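# Swing the microwave door wide open, then withdraw both grippers

## Task

Open the microwave door to a wide angle. Then release it and move both grippers well away from the microwave and from any loose objects near it. The slow cooker must still be upright at the end.

## Robot and tools

ROBOT. There are two arms, left_arm and right_arm, each with a two-finger gripper. The fingers point along the gripper's +z axis and close along its y axis. end_effector_position is the point between the finger pads, just under 1 cm behind the tips.

FRAMES. In the scene frame the origin is at table-top height, midway between the two nominal bases. +x points out over the table, +z is up, and left_arm sits on the +y side. The names left and right do not match image sides. Calibrated bases in the scene frame: left_arm at (-0.047, +0.273, 0) m with quat_wxyz (+1.000, 0, 0, +0.005); right_arm at (-0.006, -0.335, 0) m with quat_wxyz (+1.000, 0, 0, -0.002). Up is +z in both base frames. Every hand position, orientation, velocity and target for an arm, including its wrist camera's pose, is given in that arm's own base frame. Fixed cameras and the table use the scene frame. Reported hand poses can be off by a few centimetres, more at long reach.

ROW FORMAT. Each row has 16 numbers: left_arm's x, y, z, qw, qx, qy, qz, opening, followed by the same eight for right_arm. Both arms appear in every row, even if only one moves. x, y, z is an absolute target position in metres in that arm's base frame. The quaternion is an absolute orientation, w first. Opening runs from -1 (closed, 0 mm between pads) to +1 (fully open, about 87 mm). Intermediate values: 0.5 is about 69 mm, 0 about 43 mm, -0.5 about 18 mm. To keep an arm still and unloaded, resend the full pose from the last result before it stopped, together with the opening you want. Resending the present command leaves a gripper unchanged; a 0 is a real command.

execute_actions: argument actions is a list of actions, and cameras optionally picks which images come back. Each action holds up to 15 rows. Each row lasts one 1/30 s control step, and the final row repeats to fill 15 steps, so one action takes 0.5 s. An empty list just reports state and images. Any target more than 0.6 m from that gripper's position at the start of the action, along any of the gripper's own axes, gets the action refused for both arms. If the first action fails this check against the last reported state, or any action is malformed, the whole call is rejected.

move: target is either one 16-number row or a list of up to 15 rows. It has no distance limit. The grippers follow straight paths from the current Hand target and turn the shorter way. speed is in m/s, from 0.002 to 2.9 with default 0.25. Turn rate is capped at twice that number in rad/s. You may give one speed, or one per target. blend, in metres, rounds the corners at intermediate targets. opening_speed (0.2 or more, in scale units per second) ramps the fingers. blocking=false returns after about 0.5 s while the move keeps running; a new move then takes over from the current point. A move is capped at 10 s. Paths ignore obstacles and the other arm. The gripper lags and may overshoot speed, especially with the arm near full extension. Faster motion and targets further past a contact both mean harder impacts. Opening changes on later targets apply only once everything is at rest. The result adds a move: line with the outcome: done, off_target, moving, held or fault. limits=paced means the pose was clipped; limits=held means steps were withheld. done means at rest within 10 mm and 2 degrees; it says nothing about contact.

wait: seconds from 0 to 10. The arms keep their last commands, and any running move continues. stop: brakes a running move; it needs room to do so. zoom_image: camera (cam_high, cam_low, cam_left_wrist or cam_right_wrist) and region [x0, y0, x1, y1] in pixels, at most 504 by 504, taken from that camera's latest image. All four cameras are 672x504. finished_scene: scene is the current scene's number. It ends the scene and cannot be undone, so the door must already be open and both hands clear.

RESULT LINES. You get end_effector_position and end_effector_quat_wxyz per arm. Hand target is where the arm is actually being driven, and it can fall short of what you asked for, so send the remainder next time. Tool commands shows the gripper commands. grip_measured uses the same scale as opening, and it may be off by about 1 mm. Joint positions end with the gripper reading on a 0 to 1 scale. Joint velocities reads "within noise" when the arm is still. Joint torques are total drive output including gravity, positive toward larger joint values. Torques 1 to 3 wrap at ±28 N m. MOTOR HOT appears at 75 °C. OVER-TEMPERATURE FAULT appears at 90 °C and folds that arm away for good, and at 100 °C the arm goes limp. Heat builds from holding loads, long reach, or pushing toward poses the arm cannot reach.

CONTROL BEHAVIOUR. Commanded orientation is clipped each step to within 40 degrees of the measured one. Damped IK then favours position over orientation. Friction and gravity can leave the gripper low, short or tilted. Small moves may not happen, or may go sideways. Check the pose after every move and correct any tilt. Keep the gripper away from its own base and from the first joint's axis, because passing near them can flip the shoulder posture. Joint ranges in rad: waist -2.618 to 3.054, shoulder 0 to 3.142, elbow 0 to 3.142 (straight at 2.901), wrist pitch ±1.571, wrist yaw ±1.571, wrist roll ±2.094.

AVOID. Avoid fast impacts on the door or other objects, slamming the door, hard presses and knocking anything off the work area. Do not let the slow cooker tip over. Avoid any contact between the arms; a gripper closing on the other arm's fingers counts as a press. The clearance check does not protect the grippers or wrist cameras from hitting each other. A wrist-camera cable touching something counts as the hand touching it. Release the door only once it is at rest. Loose objects may get nudged occasionally by outside pushes.

Each tool is called as a command line: name --argument value for each argument, lists and objects as JSON in quotes; but a table of rows of numbers goes row by row, as --pt "numbers of a row", without its own name.

## Session

execute_actions --actions '[]'

Scene clock: 0.00 s.
left_arm: end_effector_position=(+0.3714, +0.0219, +0.0726) grip_measured=+1.000 end_effector_quat_wxyz=(+0.643, -0.044, +0.762, +0.064) | right_arm: end_effector_position=(+0.3753, -0.0256, +0.0763) grip_measured=+0.990 end_effector_quat_wxyz=(+0.658, +0.064, +0.747, -0.072)
Joint positions: left_arm=[-0.027 1.553 0.235 1.149 -0.18 0.011 1] | right_arm=[0.038 1.608 0.233 1.247 0.23 0.006 0.995]
Joint velocities: within noise
Joint torques (N m): no reading
Heat: left arm: 36 °C; right arm: 40 °C.
Hand target: left_arm +0.3745, +0.0218, +0.0788; +0.650, -0.045, +0.756, +0.063 | right_arm +0.3787, -0.0255, +0.0846; +0.668, +0.065, +0.738, -0.070
Tool commands: left_gripper/opening=+1.0 right_gripper/opening=+1.0

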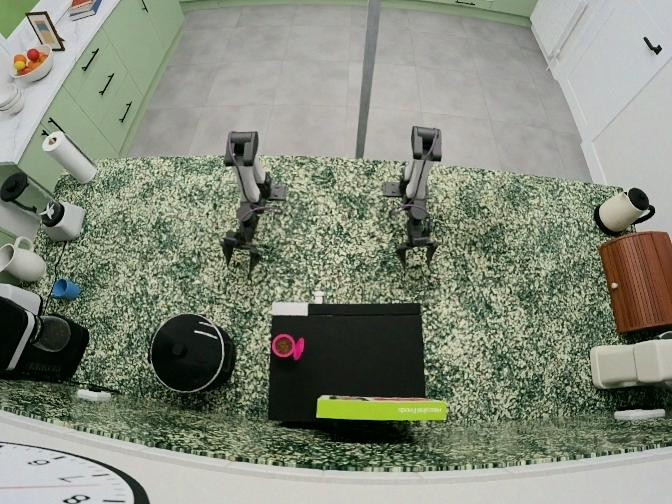

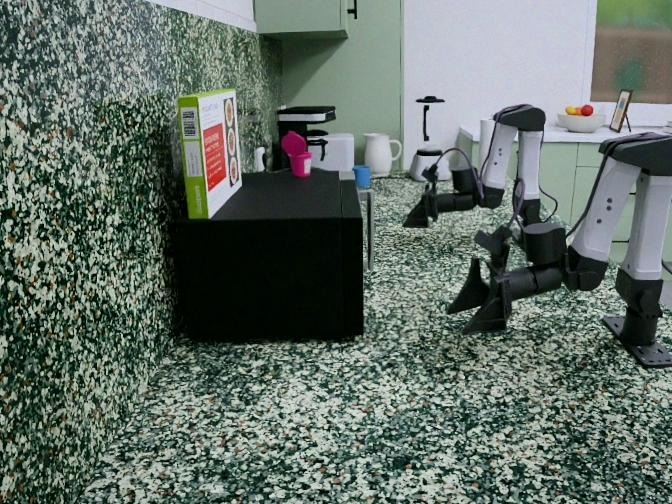

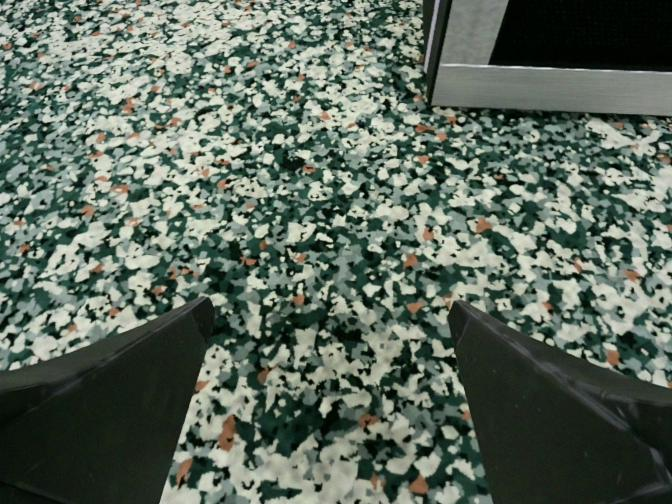

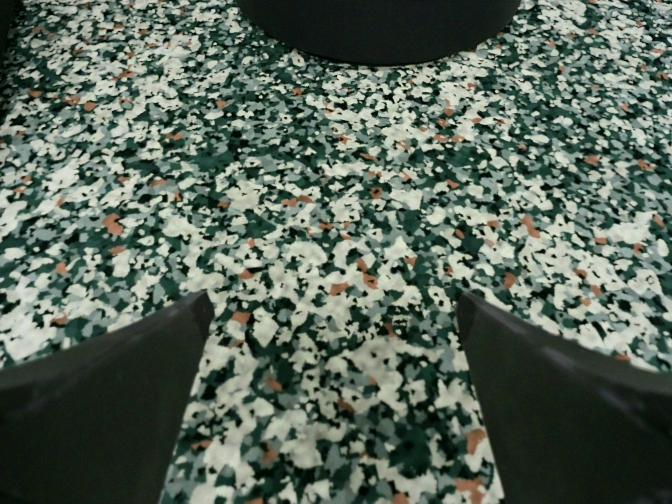

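zoom_image --camera "cam_high" --region '[220, 220, 460, 440]'

zoom_image --camera "cam_low" --region '[160, 80, 460, 350]'

Scaled by 2.100 from the camera's 672x504 image, which has a finer 960x720 frame.

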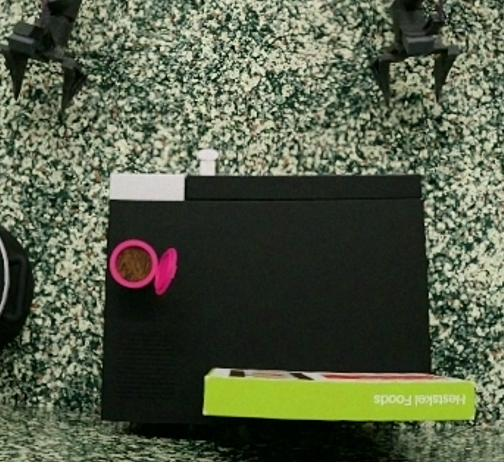

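Scaled by 1.680 from the camera's 672x504 image, which has a finer 960x720 frame.

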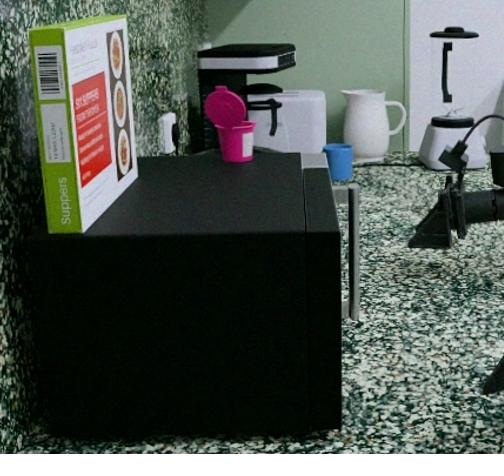

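move --pt "0.05 0.32 0.2 0.5 -0.5 0.5 0.5 0 0.32 0.25 0.16 0.707 0 0.707 0 1"

Scene clock: 5.03 s.
left_arm: end_effector_position=(+0.0470, +0.3125, +0.1773) grip_measured=+0.000 end_effector_quat_wxyz=(+0.476, -0.508, +0.520, +0.495) | right_arm: end_effector_position=(+0.3176, +0.2461, +0.1542) grip_measured=+0.990 end_effector_quat_wxyz=(+0.704, -0.007, +0.710, -0.001)
Joint positions: left_arm=[1.229 0.77 0.272 0.438 -0.349 0.011 0.5] | right_arm=[1.044 1.613 0.587 1.009 1.035 0.004 0.995]
Joint velocities: within noise
Joint torques (N m): left_arm=[0.43 -0.23 10.39 2.26 0.14 -0.11] | right_arm=[0.42 -5.15 7.32 1.51 0.24 0.02]
Heat: left arm: 37 °C; right arm: 41 °C.
Hand target: left_arm +0.0496, +0.3182, +0.2001; +0.500, -0.500, +0.500, +0.500 | right_arm +0.3198, +0.2500, +0.1600; +0.707, +0.000, +0.707, +0.000
Off the commanded pose: left_arm 0.024 m, 4 deg | right_arm 0.007 m, 1 deg.
move: off_target (left_arm)

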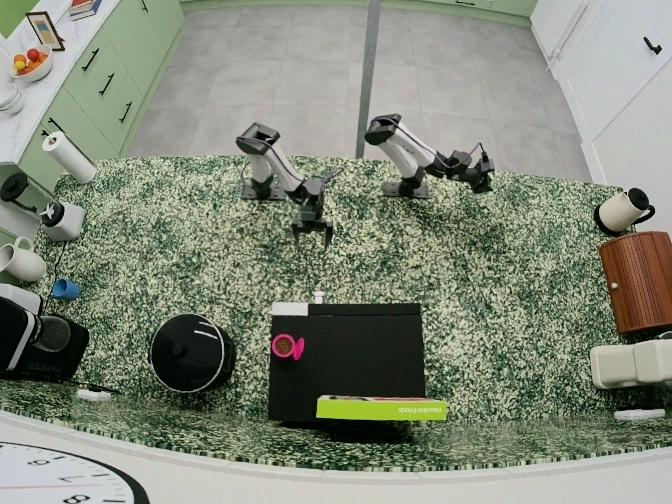

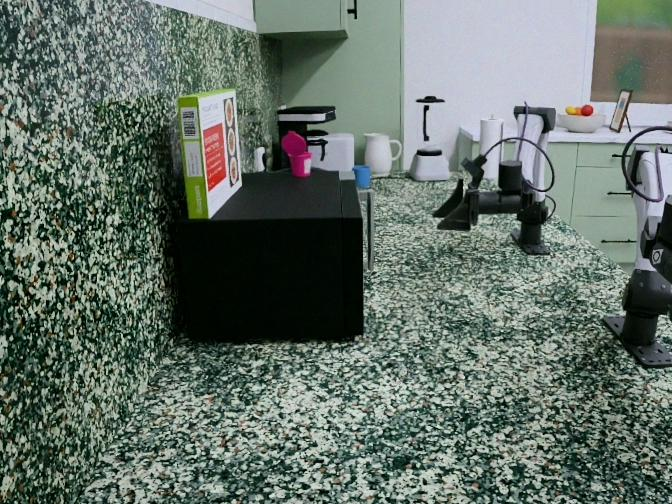

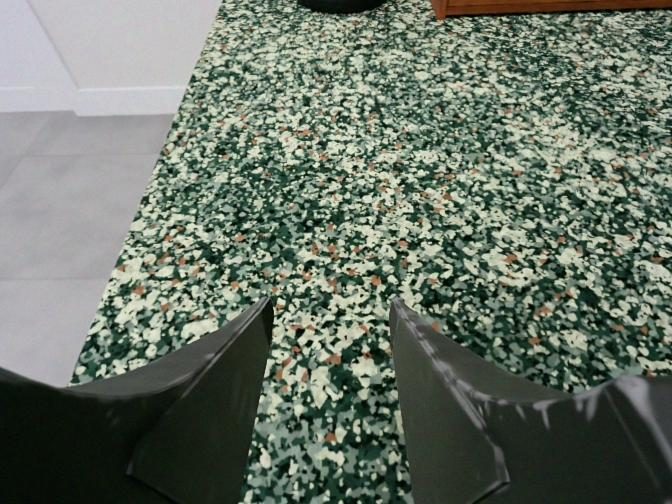

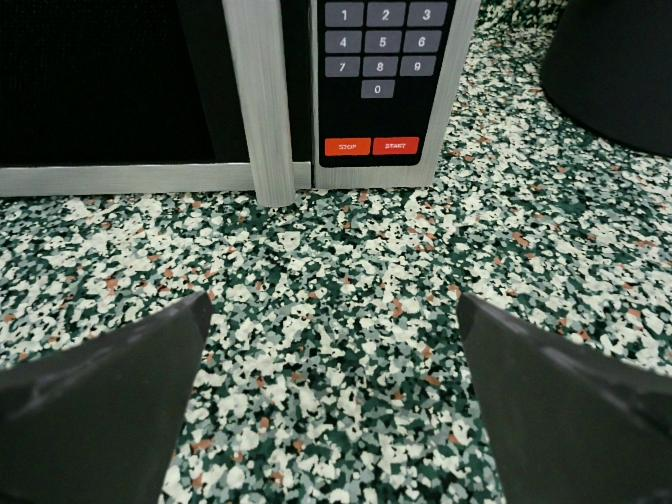

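move --target '[0.05,0.32,0.2,0.5,-0.5,0.5,0.5,0,0.37,0.284,0.165,0.707,0,0.707,0,1]' --cameras '["cam_high","cam_low","cam_right_wrist"]'

zoom_image --camera "cam_high" --region '[220, 200, 440, 340]'

Scene clock: 6.43 s.
left_arm: end_effector_position=(+0.0470, +0.3126, +0.1777) grip_measured=+0.000 end_effector_quat_wxyz=(+0.477, -0.507, +0.519, +0.496) | right_arm: end_effector_position=(+0.3652, +0.2778, +0.1589) grip_measured=+0.990 end_effector_quat_wxyz=(+0.704, -0.001, +0.711, -0.008)
Joint positions: left_arm=[1.229 0.77 0.272 0.44 -0.349 0.011 0.5] | right_arm=[0.974 1.786 0.818 0.95 0.984 0.002 0.995]
Joint velocities: within noise
Joint torques (N m): left_arm=[0.44 -0.18 10.39 2.26 0.12 -0.1] | right_arm=[-0.23 -6.99 7.69 1.55 -0.06 0.04]
Heat: left arm: 37 °C; right arm: 41 °C.
Hand target: left_arm +0.0496, +0.3183, +0.2000; +0.500, -0.500, +0.500, +0.500 | right_arm +0.3698, +0.2838, +0.1651; +0.707, +0.000, +0.707, +0.000
Off the commanded pose: left_arm 0.024 m, 4 deg | right_arm 0.010 m, 1 deg.
move: off_target (left_arm)
Images, in order (width x height): cam_high 672x504, cam_low 672x504, cam_right_wrist 672x504.

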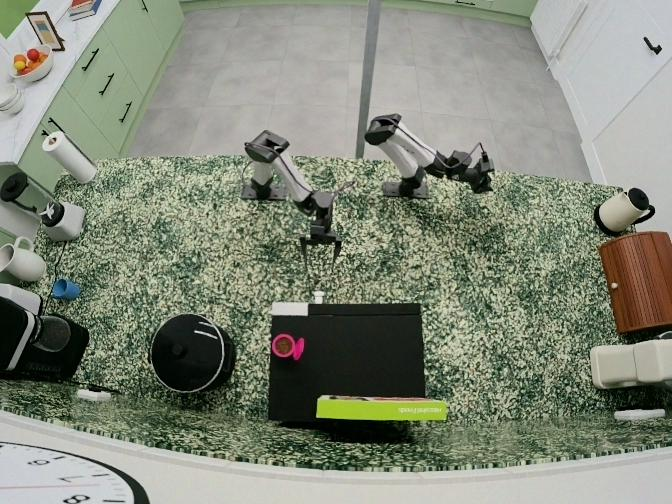

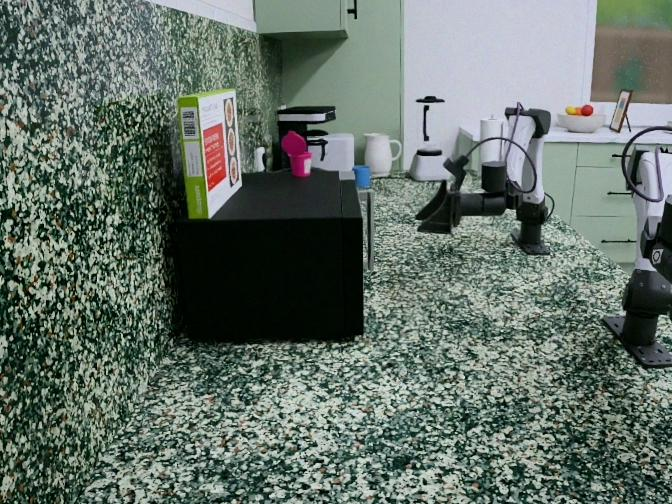

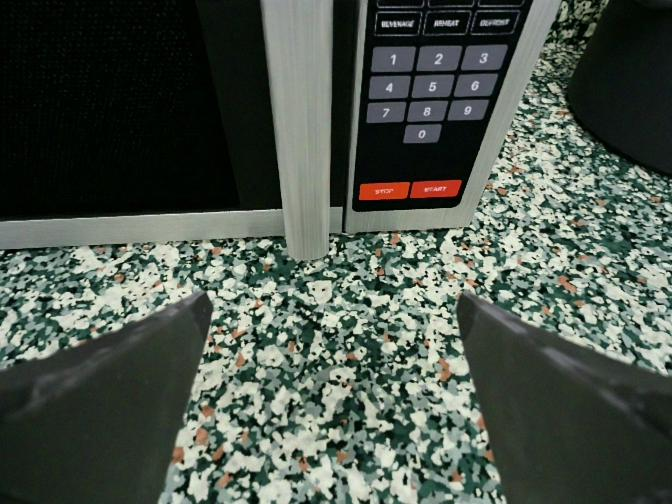

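Scaled by 2.291 from the camera's 672x504 image, which has a finer 960x720 frame.

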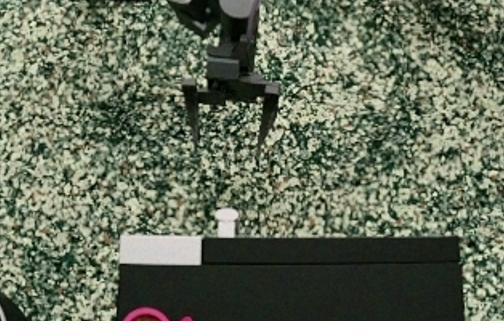

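move --target '[0.05,0.32,0.2,0.5,-0.5,0.5,0.5,0,0.438,0.283,0.17,0.707,0,0.707,0,1]' --speed 0.12 --cameras '["cam_high","cam_low","cam_right_wrist"]'

zoom_image --camera "cam_high" --region '[220, 200, 440, 340]'

zoom_image --camera "cam_low" --region '[300, 140, 480, 280]'

Scene clock: 7.97 s.
left_arm: end_effector_position=(+0.0471, +0.3127, +0.1778) grip_measured=+0.000 end_effector_quat_wxyz=(+0.477, -0.507, +0.519, +0.496) | right_arm: end_effector_position=(+0.4329, +0.2768, +0.1635) grip_measured=+0.990 end_effector_quat_wxyz=(+0.703, +0.000, +0.712, -0.009)
Joint positions: left_arm=[1.229 0.77 0.272 0.441 -0.348 0.011 0.5] | right_arm=[0.825 1.905 1.008 0.879 0.837 0.001 0.995]
Joint velocities: within noise
Joint torques (N m): left_arm=[0.43 -0.13 10.39 2.26 0.12 -0.11] | right_arm=[-0.06 -8.28 8.13 1.6 -0.07 0.03]
Heat: left arm: 38 °C; right arm: 41 °C.
Hand target: left_arm +0.0497, +0.3183, +0.2001; +0.500, -0.500, +0.500, +0.500 | right_arm +0.4377, +0.2827, +0.1701; +0.707, +0.000, +0.707, +0.000
Off the commanded pose: left_arm 0.024 m, 4 deg | right_arm 0.010 m, 1 deg.
move: off_target (left_arm)
Images, in order (width x height): cam_high 672x504, cam_low 672x504, cam_right_wrist 672x504.

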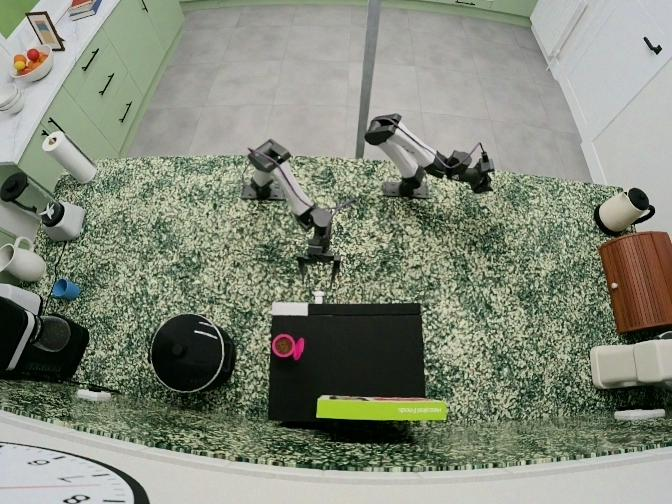

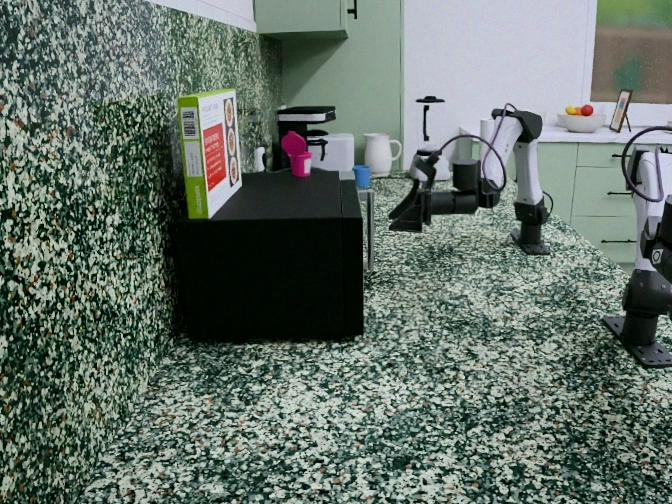

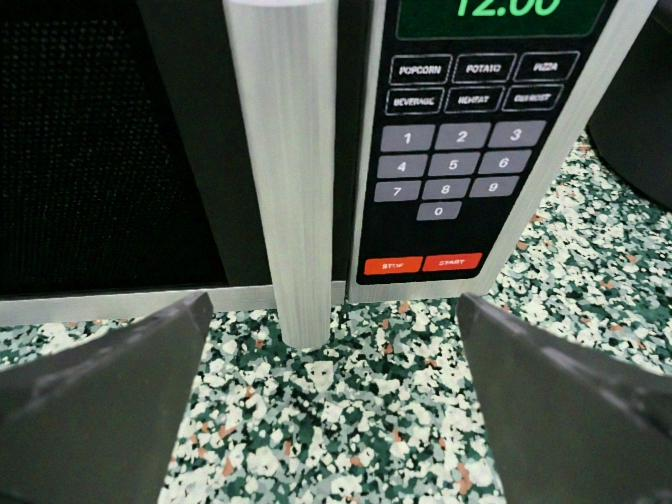

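Scaled by 2.291 from the camera's 672x504 image, which has a finer 960x720 frame.

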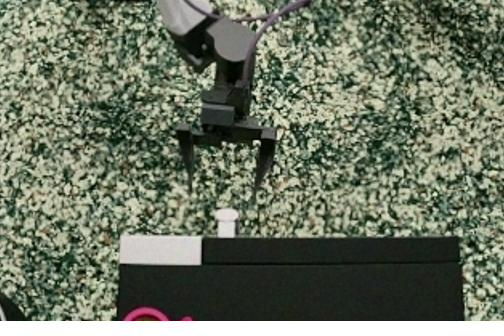

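Scaled by 2.800 from the camera's 672x504 image, which has a finer 960x720 frame.

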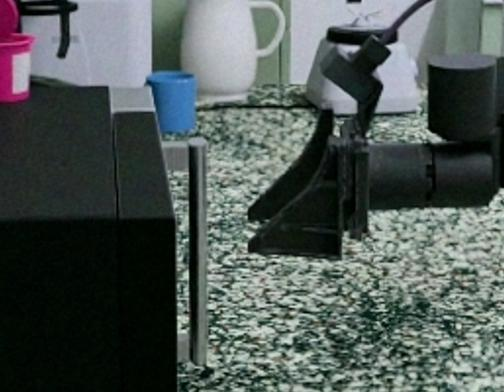

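move --target '[0.05,0.32,0.2,0.5,-0.5,0.5,0.5,0,0.485,0.286,0.17,0.707,0,0.707,0,1]' --speed 0.1 --cameras '["cam_high","cam_low","cam_right_wrist"]'

zoom_image --camera "cam_high" --region '[220, 200, 440, 340]'

zoom_image --camera "cam_low" --region '[300, 140, 480, 280]'

Scene clock: 9.37 s.
left_arm: end_effector_position=(+0.0471, +0.3127, +0.1778) grip_measured=+0.000 end_effector_quat_wxyz=(+0.477, -0.507, +0.519, +0.496) | right_arm: end_effector_position=(+0.4798, +0.2801, +0.1632) grip_measured=+0.990 end_effector_quat_wxyz=(+0.702, +0.000, +0.712, -0.009)
Joint positions: left_arm=[1.229 0.77 0.272 0.441 -0.348 0.011 0.5] | right_arm=[0.748 2.017 1.175 0.823 0.76 0.001 0.995]
Joint velocities: within noise
Joint torques (N m): left_arm=[0.46 -0.13 10.37 2.26 0.12 -0.11] | right_arm=[-0.03 -9.44 8.42 1.66 -0.06 0.03]
Heat: left arm: 38 °C; right arm: 42 °C.
Hand target: left_arm +0.0497, +0.3183, +0.2000; +0.500, -0.500, +0.500, +0.500 | right_arm +0.4846, +0.2857, +0.1701; +0.707, +0.000, +0.707, +0.000
Off the commanded pose: left_arm 0.024 m, 4 deg | right_arm 0.010 m, 1 deg.
move: off_target (left_arm)
Images, in order (width x height): cam_high 672x504, cam_low 672x504, cam_right_wrist 672x504.

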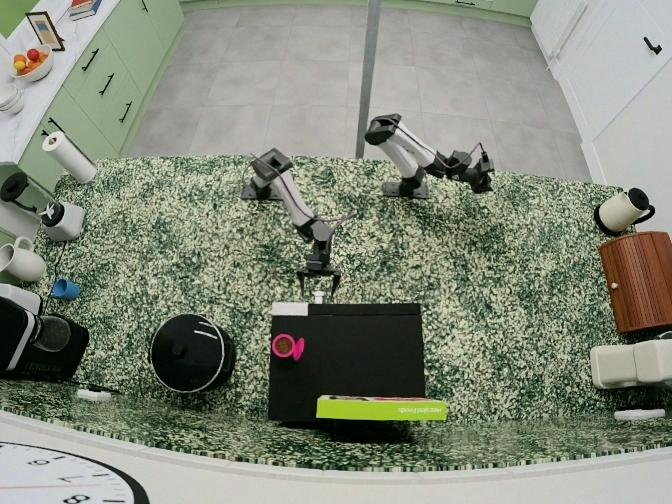

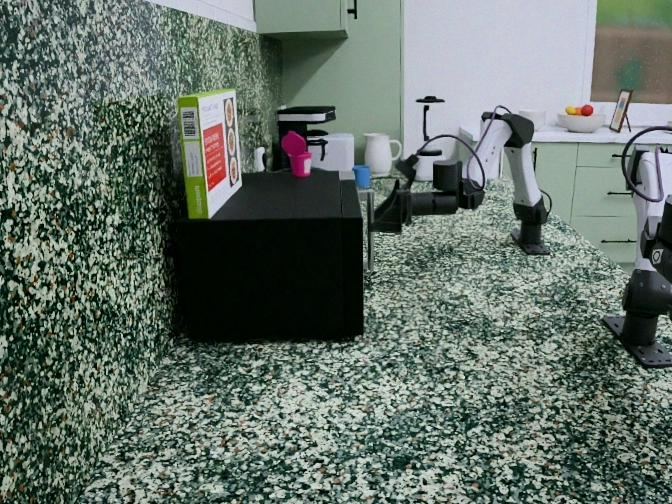

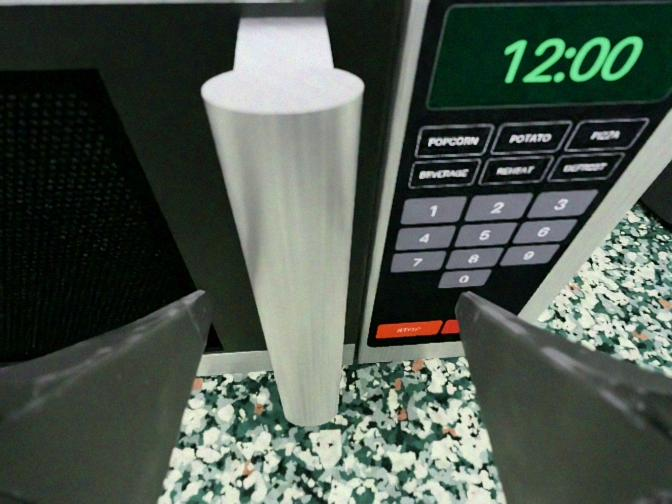

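Scaled by 2.291 from the camera's 672x504 image, which has a finer 960x720 frame.

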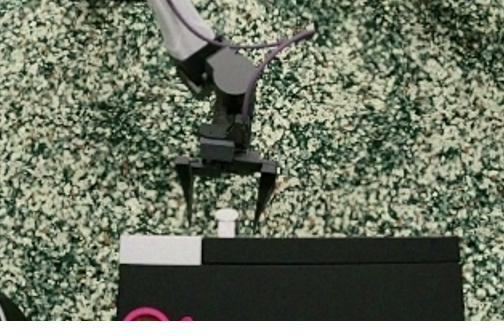

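Scaled by 2.800 from the camera's 672x504 image, which has a finer 960x720 frame.

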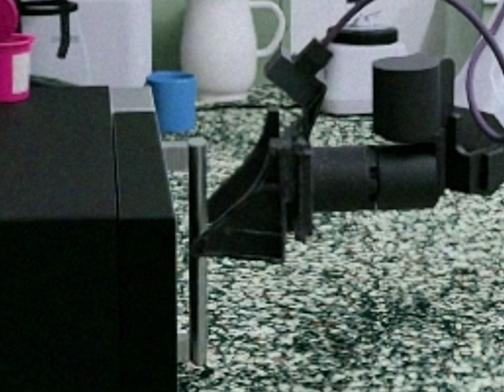

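move --pt "0.05 0.32 0.2 0.5 -0.5 0.5 0.5 0 0.493 0.291 0.17 0.707 0 0.707 0 1" --pt "0.05 0.32 0.2 0.5 -0.5 0.5 0.5 0 0.493 0.291 0.17 0.707 0 0.707 0 -0.6" --speed 0.1 --opening_speed 1.0 --cameras '["cam_high","cam_low","cam_right_wrist"]'

Scene clock: 12.77 s.
left_arm: end_effector_position=(+0.0471, +0.3127, +0.1779) grip_measured=+0.000 end_effector_quat_wxyz=(+0.477, -0.507, +0.519, +0.496) | right_arm: end_effector_position=(+0.4867, +0.2886, +0.1632) grip_measured=-0.278 end_effector_quat_wxyz=(+0.702, -0.004, +0.712, -0.005)
Joint positions: left_arm=[1.229 0.77 0.272 0.441 -0.348 0.011 0.5] | right_arm=[0.748 2.047 1.222 0.805 0.749 0.002 0.361]
Joint velocities: within noise
Joint torques (N m): left_arm=[0.43 -0.13 10.37 2.25 0.12 -0.1] | right_arm=[-0.42 -9.73 8.44 1.65 0.02 0.03]
Heat: left arm: 39 °C; right arm: 43 °C.
Hand target: left_arm +0.0496, +0.3184, +0.2000; +0.500, -0.500, +0.500, +0.500 | right_arm +0.4927, +0.2907, +0.1700; +0.707, +0.000, +0.707, +0.000
Off the commanded pose: left_arm 0.023 m, 4 deg | right_arm 0.010 m, 1 deg.
move: off_target (left_arm)
Images, in order (width x height): cam_high 672x504, cam_low 672x504, cam_right_wrist 672x504.

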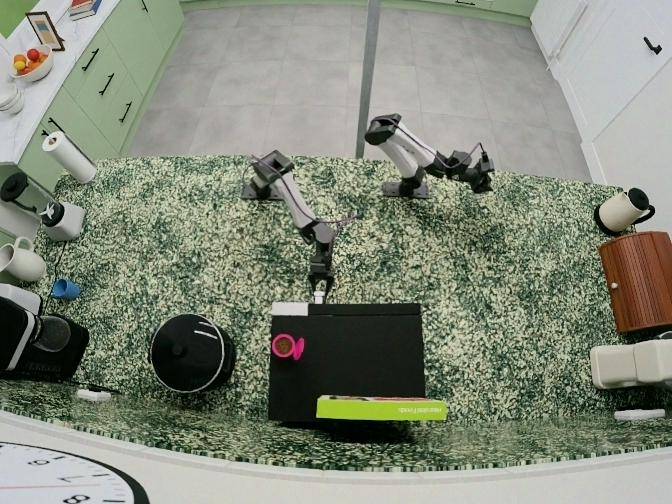

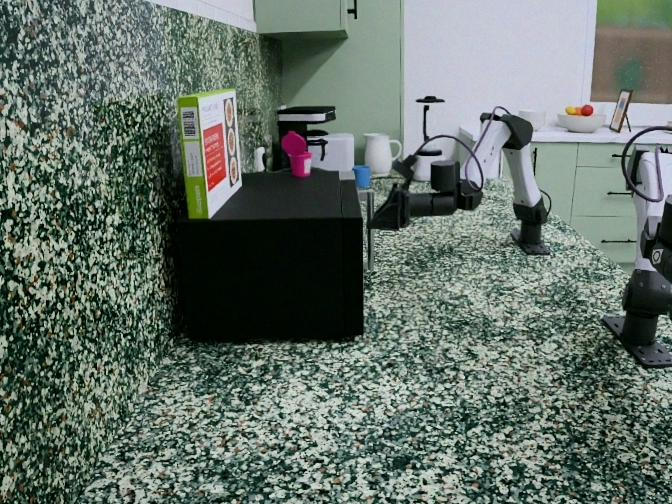

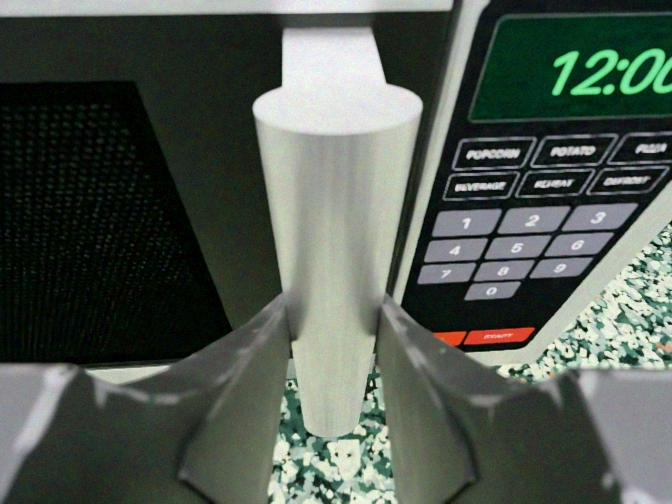

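move --pt "0.05 0.32 0.2 0.5 -0.5 0.5 0.5 0 0.4165 0.313 0.17 0.705 0.0555 0.705 -0.0555 -0.45" --pt "0.05 0.32 0.2 0.5 -0.5 0.5 0.5 0 0.346 0.352 0.17 0.701 0.0923 0.701 -0.0923 -0.45" --speed 0.1 --blend 0.02

Scene clock: 15.20 s.
left_arm: end_effector_position=(+0.0471, +0.3127, +0.1779) grip_measured=+0.000 end_effector_quat_wxyz=(+0.477, -0.507, +0.519, +0.496) | right_arm: end_effector_position=(+0.3484, +0.3447, +0.1602) grip_measured=-0.279 end_effector_quat_wxyz=(+0.699, +0.090, +0.703, -0.097)
Joint positions: left_arm=[1.229 0.77 0.272 0.441 -0.348 0.011 0.5] | right_arm=[1.141 2.071 1.242 0.798 1.406 0.021 0.36]
Joint velocities: within noise
Joint torques (N m): left_arm=[0.44 -0.12 10.4 2.26 0.12 -0.1] | right_arm=[1.21 -10.65 8.27 1.21 0.22 -0.11]
Heat: left arm: 40 °C; right arm: 44 °C.
Hand target: left_arm +0.0496, +0.3183, +0.2000; +0.500, -0.500, +0.500, +0.500 | right_arm +0.3458, +0.3517, +0.1700; +0.701, +0.092, +0.701, -0.092
Off the commanded pose: left_arm 0.023 m, 4 deg | right_arm 0.013 m, 1 deg.
move: off_target (left_arm, right_arm)

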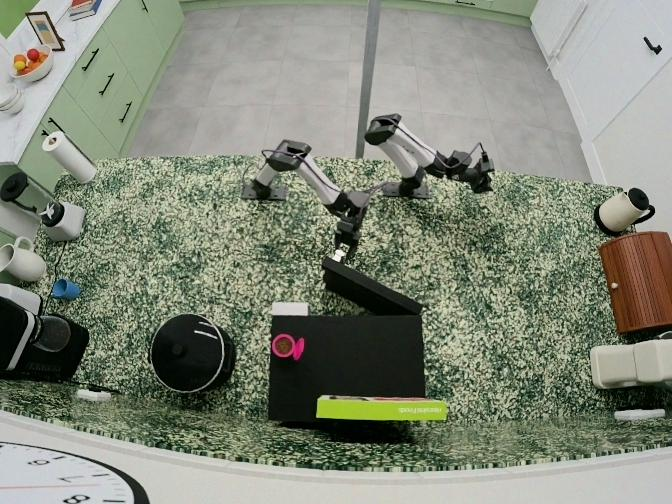

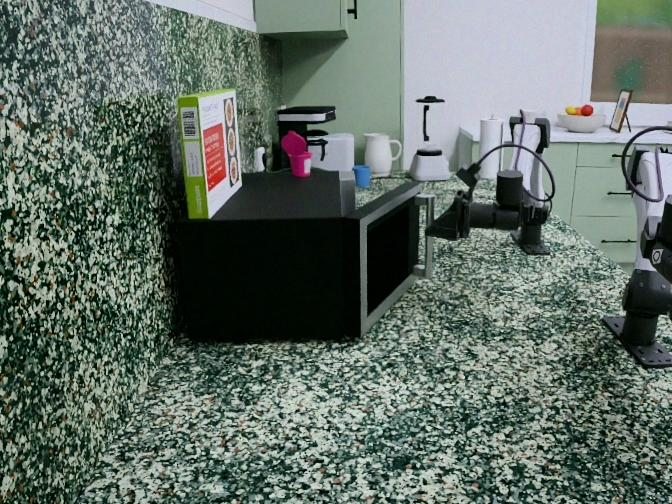

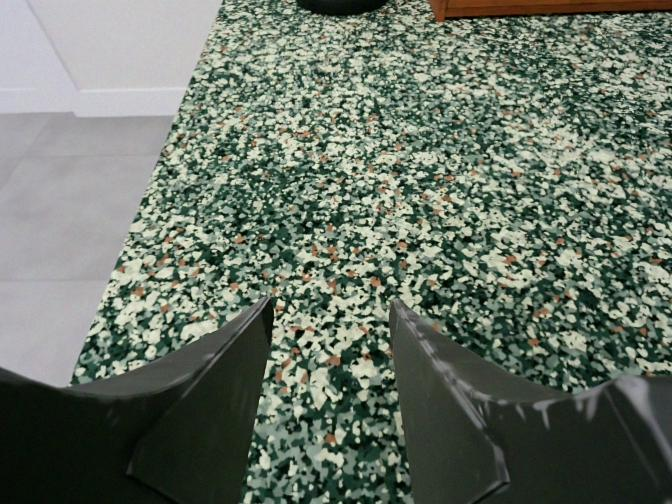

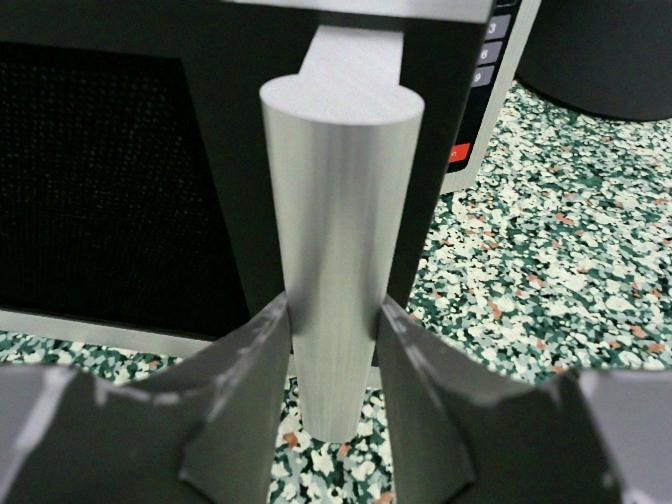

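move --pt "0.05 0.32 0.2 0.5 -0.5 0.5 0.5 0 0.312 0.383 0.17 0.704 0.05 0.704 -0.05 -0.45" --pt "0.05 0.32 0.2 0.5 -0.5 0.5 0.5 0 0.285 0.413 0.17 0.707 0.02 0.707 -0.02 -0.45" --speed 0.08 --blend 0.01

Scene clock: 17.13 s.
left_arm: end_effector_position=(+0.0471, +0.3127, +0.1779) grip_measured=+0.000 end_effector_quat_wxyz=(+0.477, -0.507, +0.519, +0.496) | right_arm: end_effector_position=(+0.2896, +0.3985, +0.1602) grip_measured=-0.337 end_effector_quat_wxyz=(+0.704, +0.031, +0.708, -0.038)
Joint positions: left_arm=[1.229 0.77 0.272 0.441 -0.348 0.011 0.5] | right_arm=[1.301 2.075 1.249 0.794 1.398 0.022 0.332]
Joint velocities: within noise
Joint torques (N m): left_arm=[0.44 -0.13 10.39 2.26 0.12 -0.1] | right_arm=[1.65 -10.55 8.46 1.26 -0.17 -0.13]
Heat: left arm: 40 °C; right arm: 44 °C.
Hand target: left_arm +0.0496, +0.3183, +0.2000; +0.500, -0.500, +0.500, +0.500 | right_arm +0.2846, +0.4124, +0.1702; +0.707, +0.020, +0.707, -0.020
Off the commanded pose: left_arm 0.023 m, 4 deg | right_arm 0.018 m, 2 deg.
move: off_target (left_arm, right_arm)

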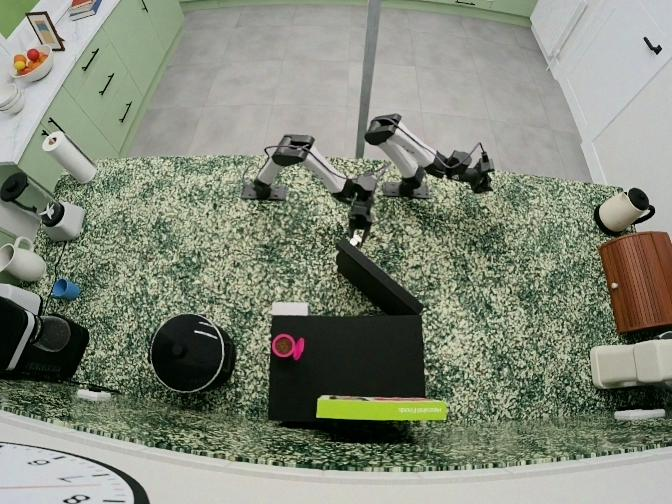

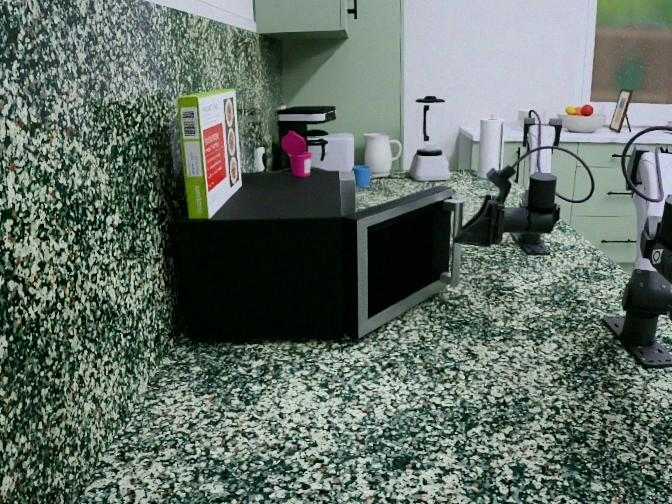

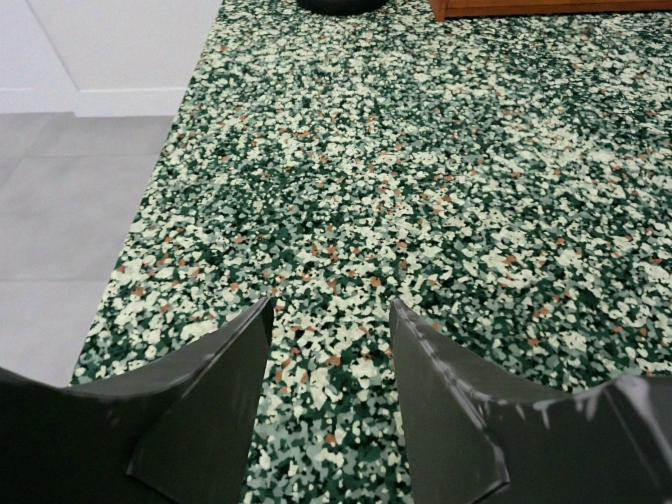

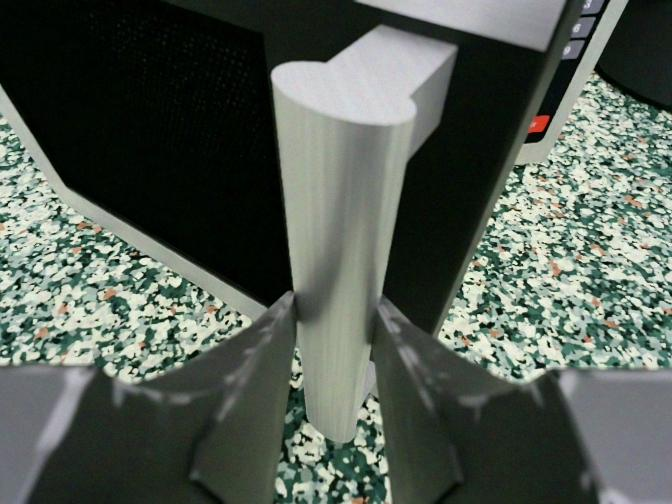

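move --pt "0.05 0.32 0.2 0.5 -0.5 0.5 0.5 0 0.285 0.405 0.17 0.707 0.02 0.707 -0.02 1" --pt "0.05 0.32 0.2 0.5 -0.5 0.5 0.5 0 0.215 0.405 0.17 0.707 0.02 0.707 -0.02 1" --pt "0.05 0.32 0.2 0.5 -0.5 0.5 0.5 0 0.23 0.25 0.17 0.707 0 0.707 0 1" --pt "0.05 0.32 0.2 0.5 -0.5 0.5 0.5 0 0.36 0.23 0.16 0.653 -0.27 0.653 0.27 -0.9" --speed 0.2 --opening_speed 1.5 --blend '[0,0.02,0.02,0]'

Scene clock: 24.50 s.
left_arm: end_effector_position=(+0.0471, +0.3127, +0.1780) grip_measured=+0.000 end_effector_quat_wxyz=(+0.477, -0.507, +0.519, +0.496) | right_arm: end_effector_position=(+0.3534, +0.2264, +0.1463) grip_measured=-0.900 end_effector_quat_wxyz=(+0.640, -0.269, +0.669, +0.265)
Joint positions: left_arm=[1.229 0.77 0.272 0.441 -0.348 0.011 0.5] | right_arm=[0.428 1.496 0.469 0.984 -0.347 -0.004 0.05]
Joint velocities: within noise
Joint torques (N m): left_arm=[0.46 -0.13 10.36 2.26 0.12 -0.11] | right_arm=[-0.35 -4.4 7.75 2.03 -0.12 0.08]
Heat: left arm: 41 °C; right arm: 46 °C.
Hand target: left_arm +0.0496, +0.3184, +0.2000; +0.500, -0.500, +0.500, +0.500 | right_arm +0.3595, +0.2296, +0.1600; +0.653, -0.270, +0.654, +0.270
Off the commanded pose: left_arm 0.023 m, 4 deg | right_arm 0.016 m, 2 deg.
move: off_target (left_arm, right_arm); target 4's new opening was sent with right_arm's hand 0.016 m and 2 deg from that target

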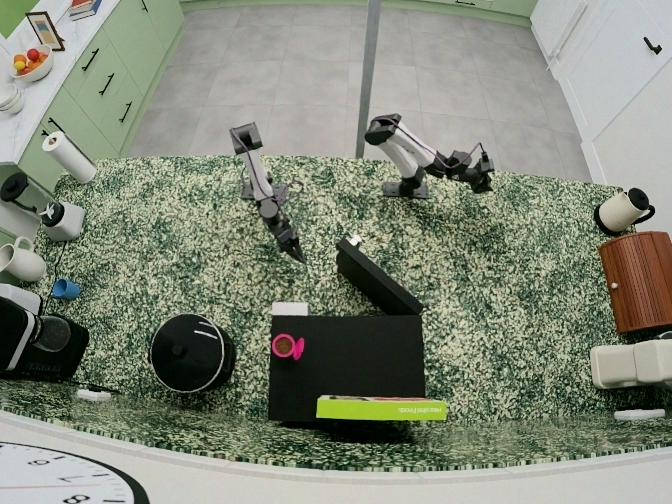

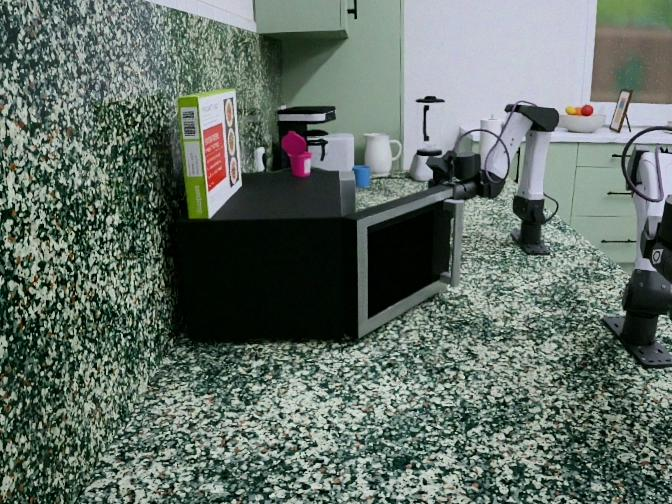

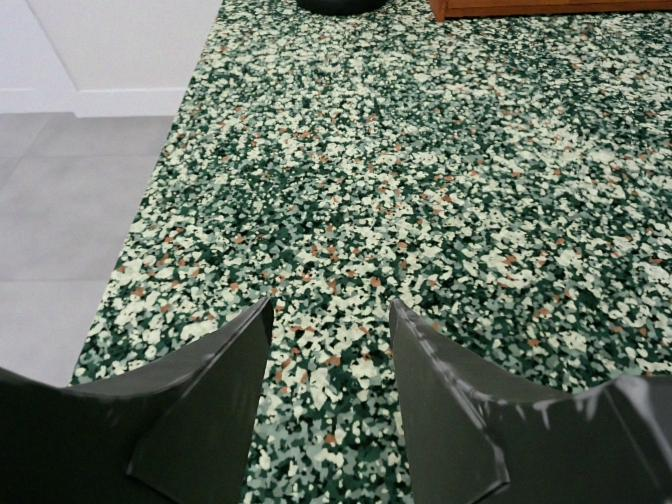

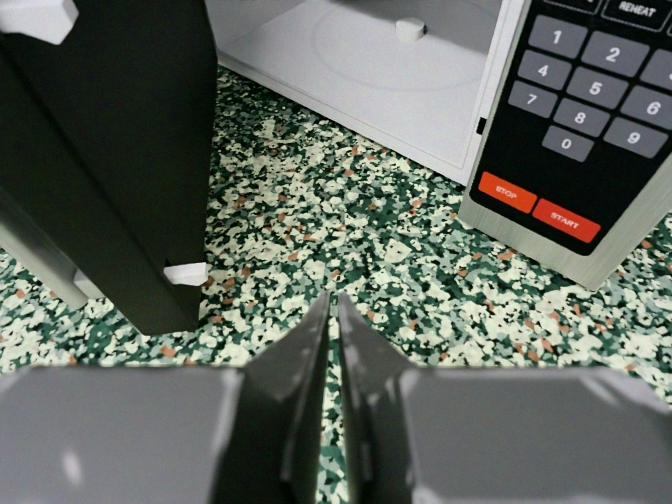

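move --pt "0.05 0.32 0.2 0.5 -0.5 0.5 0.5 0 0.42 0.33 0.165 0.612 -0.354 0.612 0.354 -0.9" --pt "0.05 0.32 0.2 0.5 -0.5 0.5 0.5 0 0.42 0.44 0.165 0.561 -0.43 0.561 0.43 -0.9" --pt "0.05 0.32 0.2 0.5 -0.5 0.5 0.5 0 0.40 0.52 0.165 0.5 -0.5 0.5 0.5 -0.9" --speed 0.12 --blend 0.02

Scene clock: 28.73 s.
left_arm: end_effector_position=(+0.0471, +0.3127, +0.1780) grip_measured=+0.000 end_effector_quat_wxyz=(+0.477, -0.507, +0.519, +0.496) | right_arm: end_effector_position=(+0.4003, +0.5159, +0.1591) grip_measured=-0.900 end_effector_quat_wxyz=(+0.499, -0.496, +0.510, +0.495)
Joint positions: left_arm=[1.229 0.77 0.272 0.441 -0.348 0.011 0.5] | right_arm=[0.709 2.394 1.795 0.58 -0.844 -0.004 0.05]
Joint velocities: within noise
Joint torques (N m): left_arm=[0.44 -0.12 10.39 2.25 0.12 -0.1] | right_arm=[0.29 -12.67 9.16 1.61 -0.13 0.08]
Heat: left arm: 42 °C; right arm: 47 °C.
Hand target: left_arm +0.0496, +0.3184, +0.2000; +0.500, -0.500, +0.500, +0.500 | right_arm +0.3999, +0.5198, +0.1651; +0.500, -0.500, +0.500, +0.500
Off the commanded pose: left_arm 0.023 m, 4 deg | right_arm 0.007 m, 1 deg.
move: off_target (left_arm)

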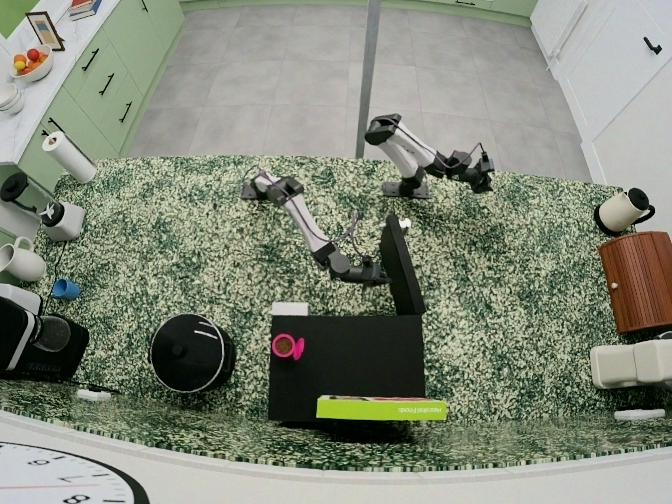

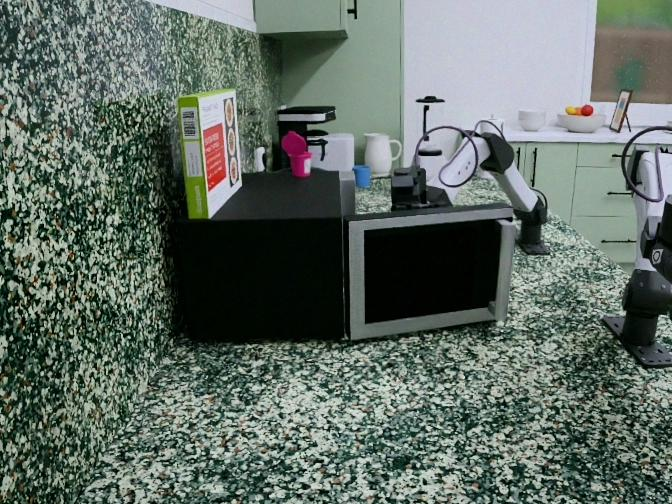

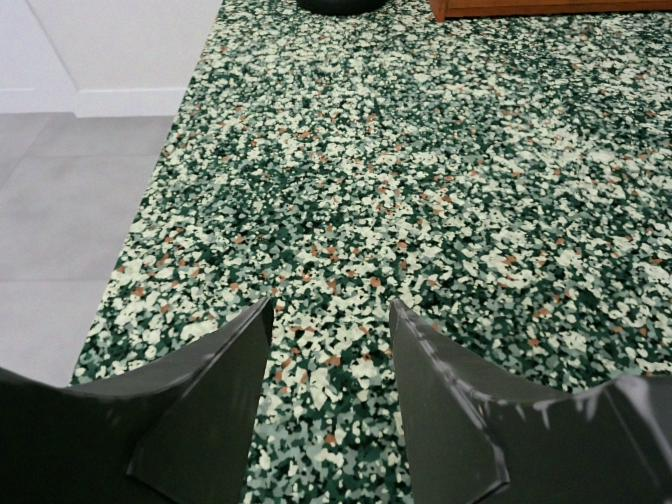

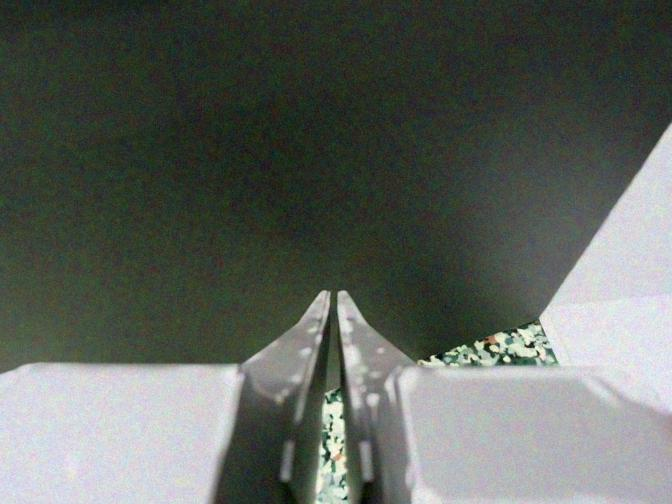

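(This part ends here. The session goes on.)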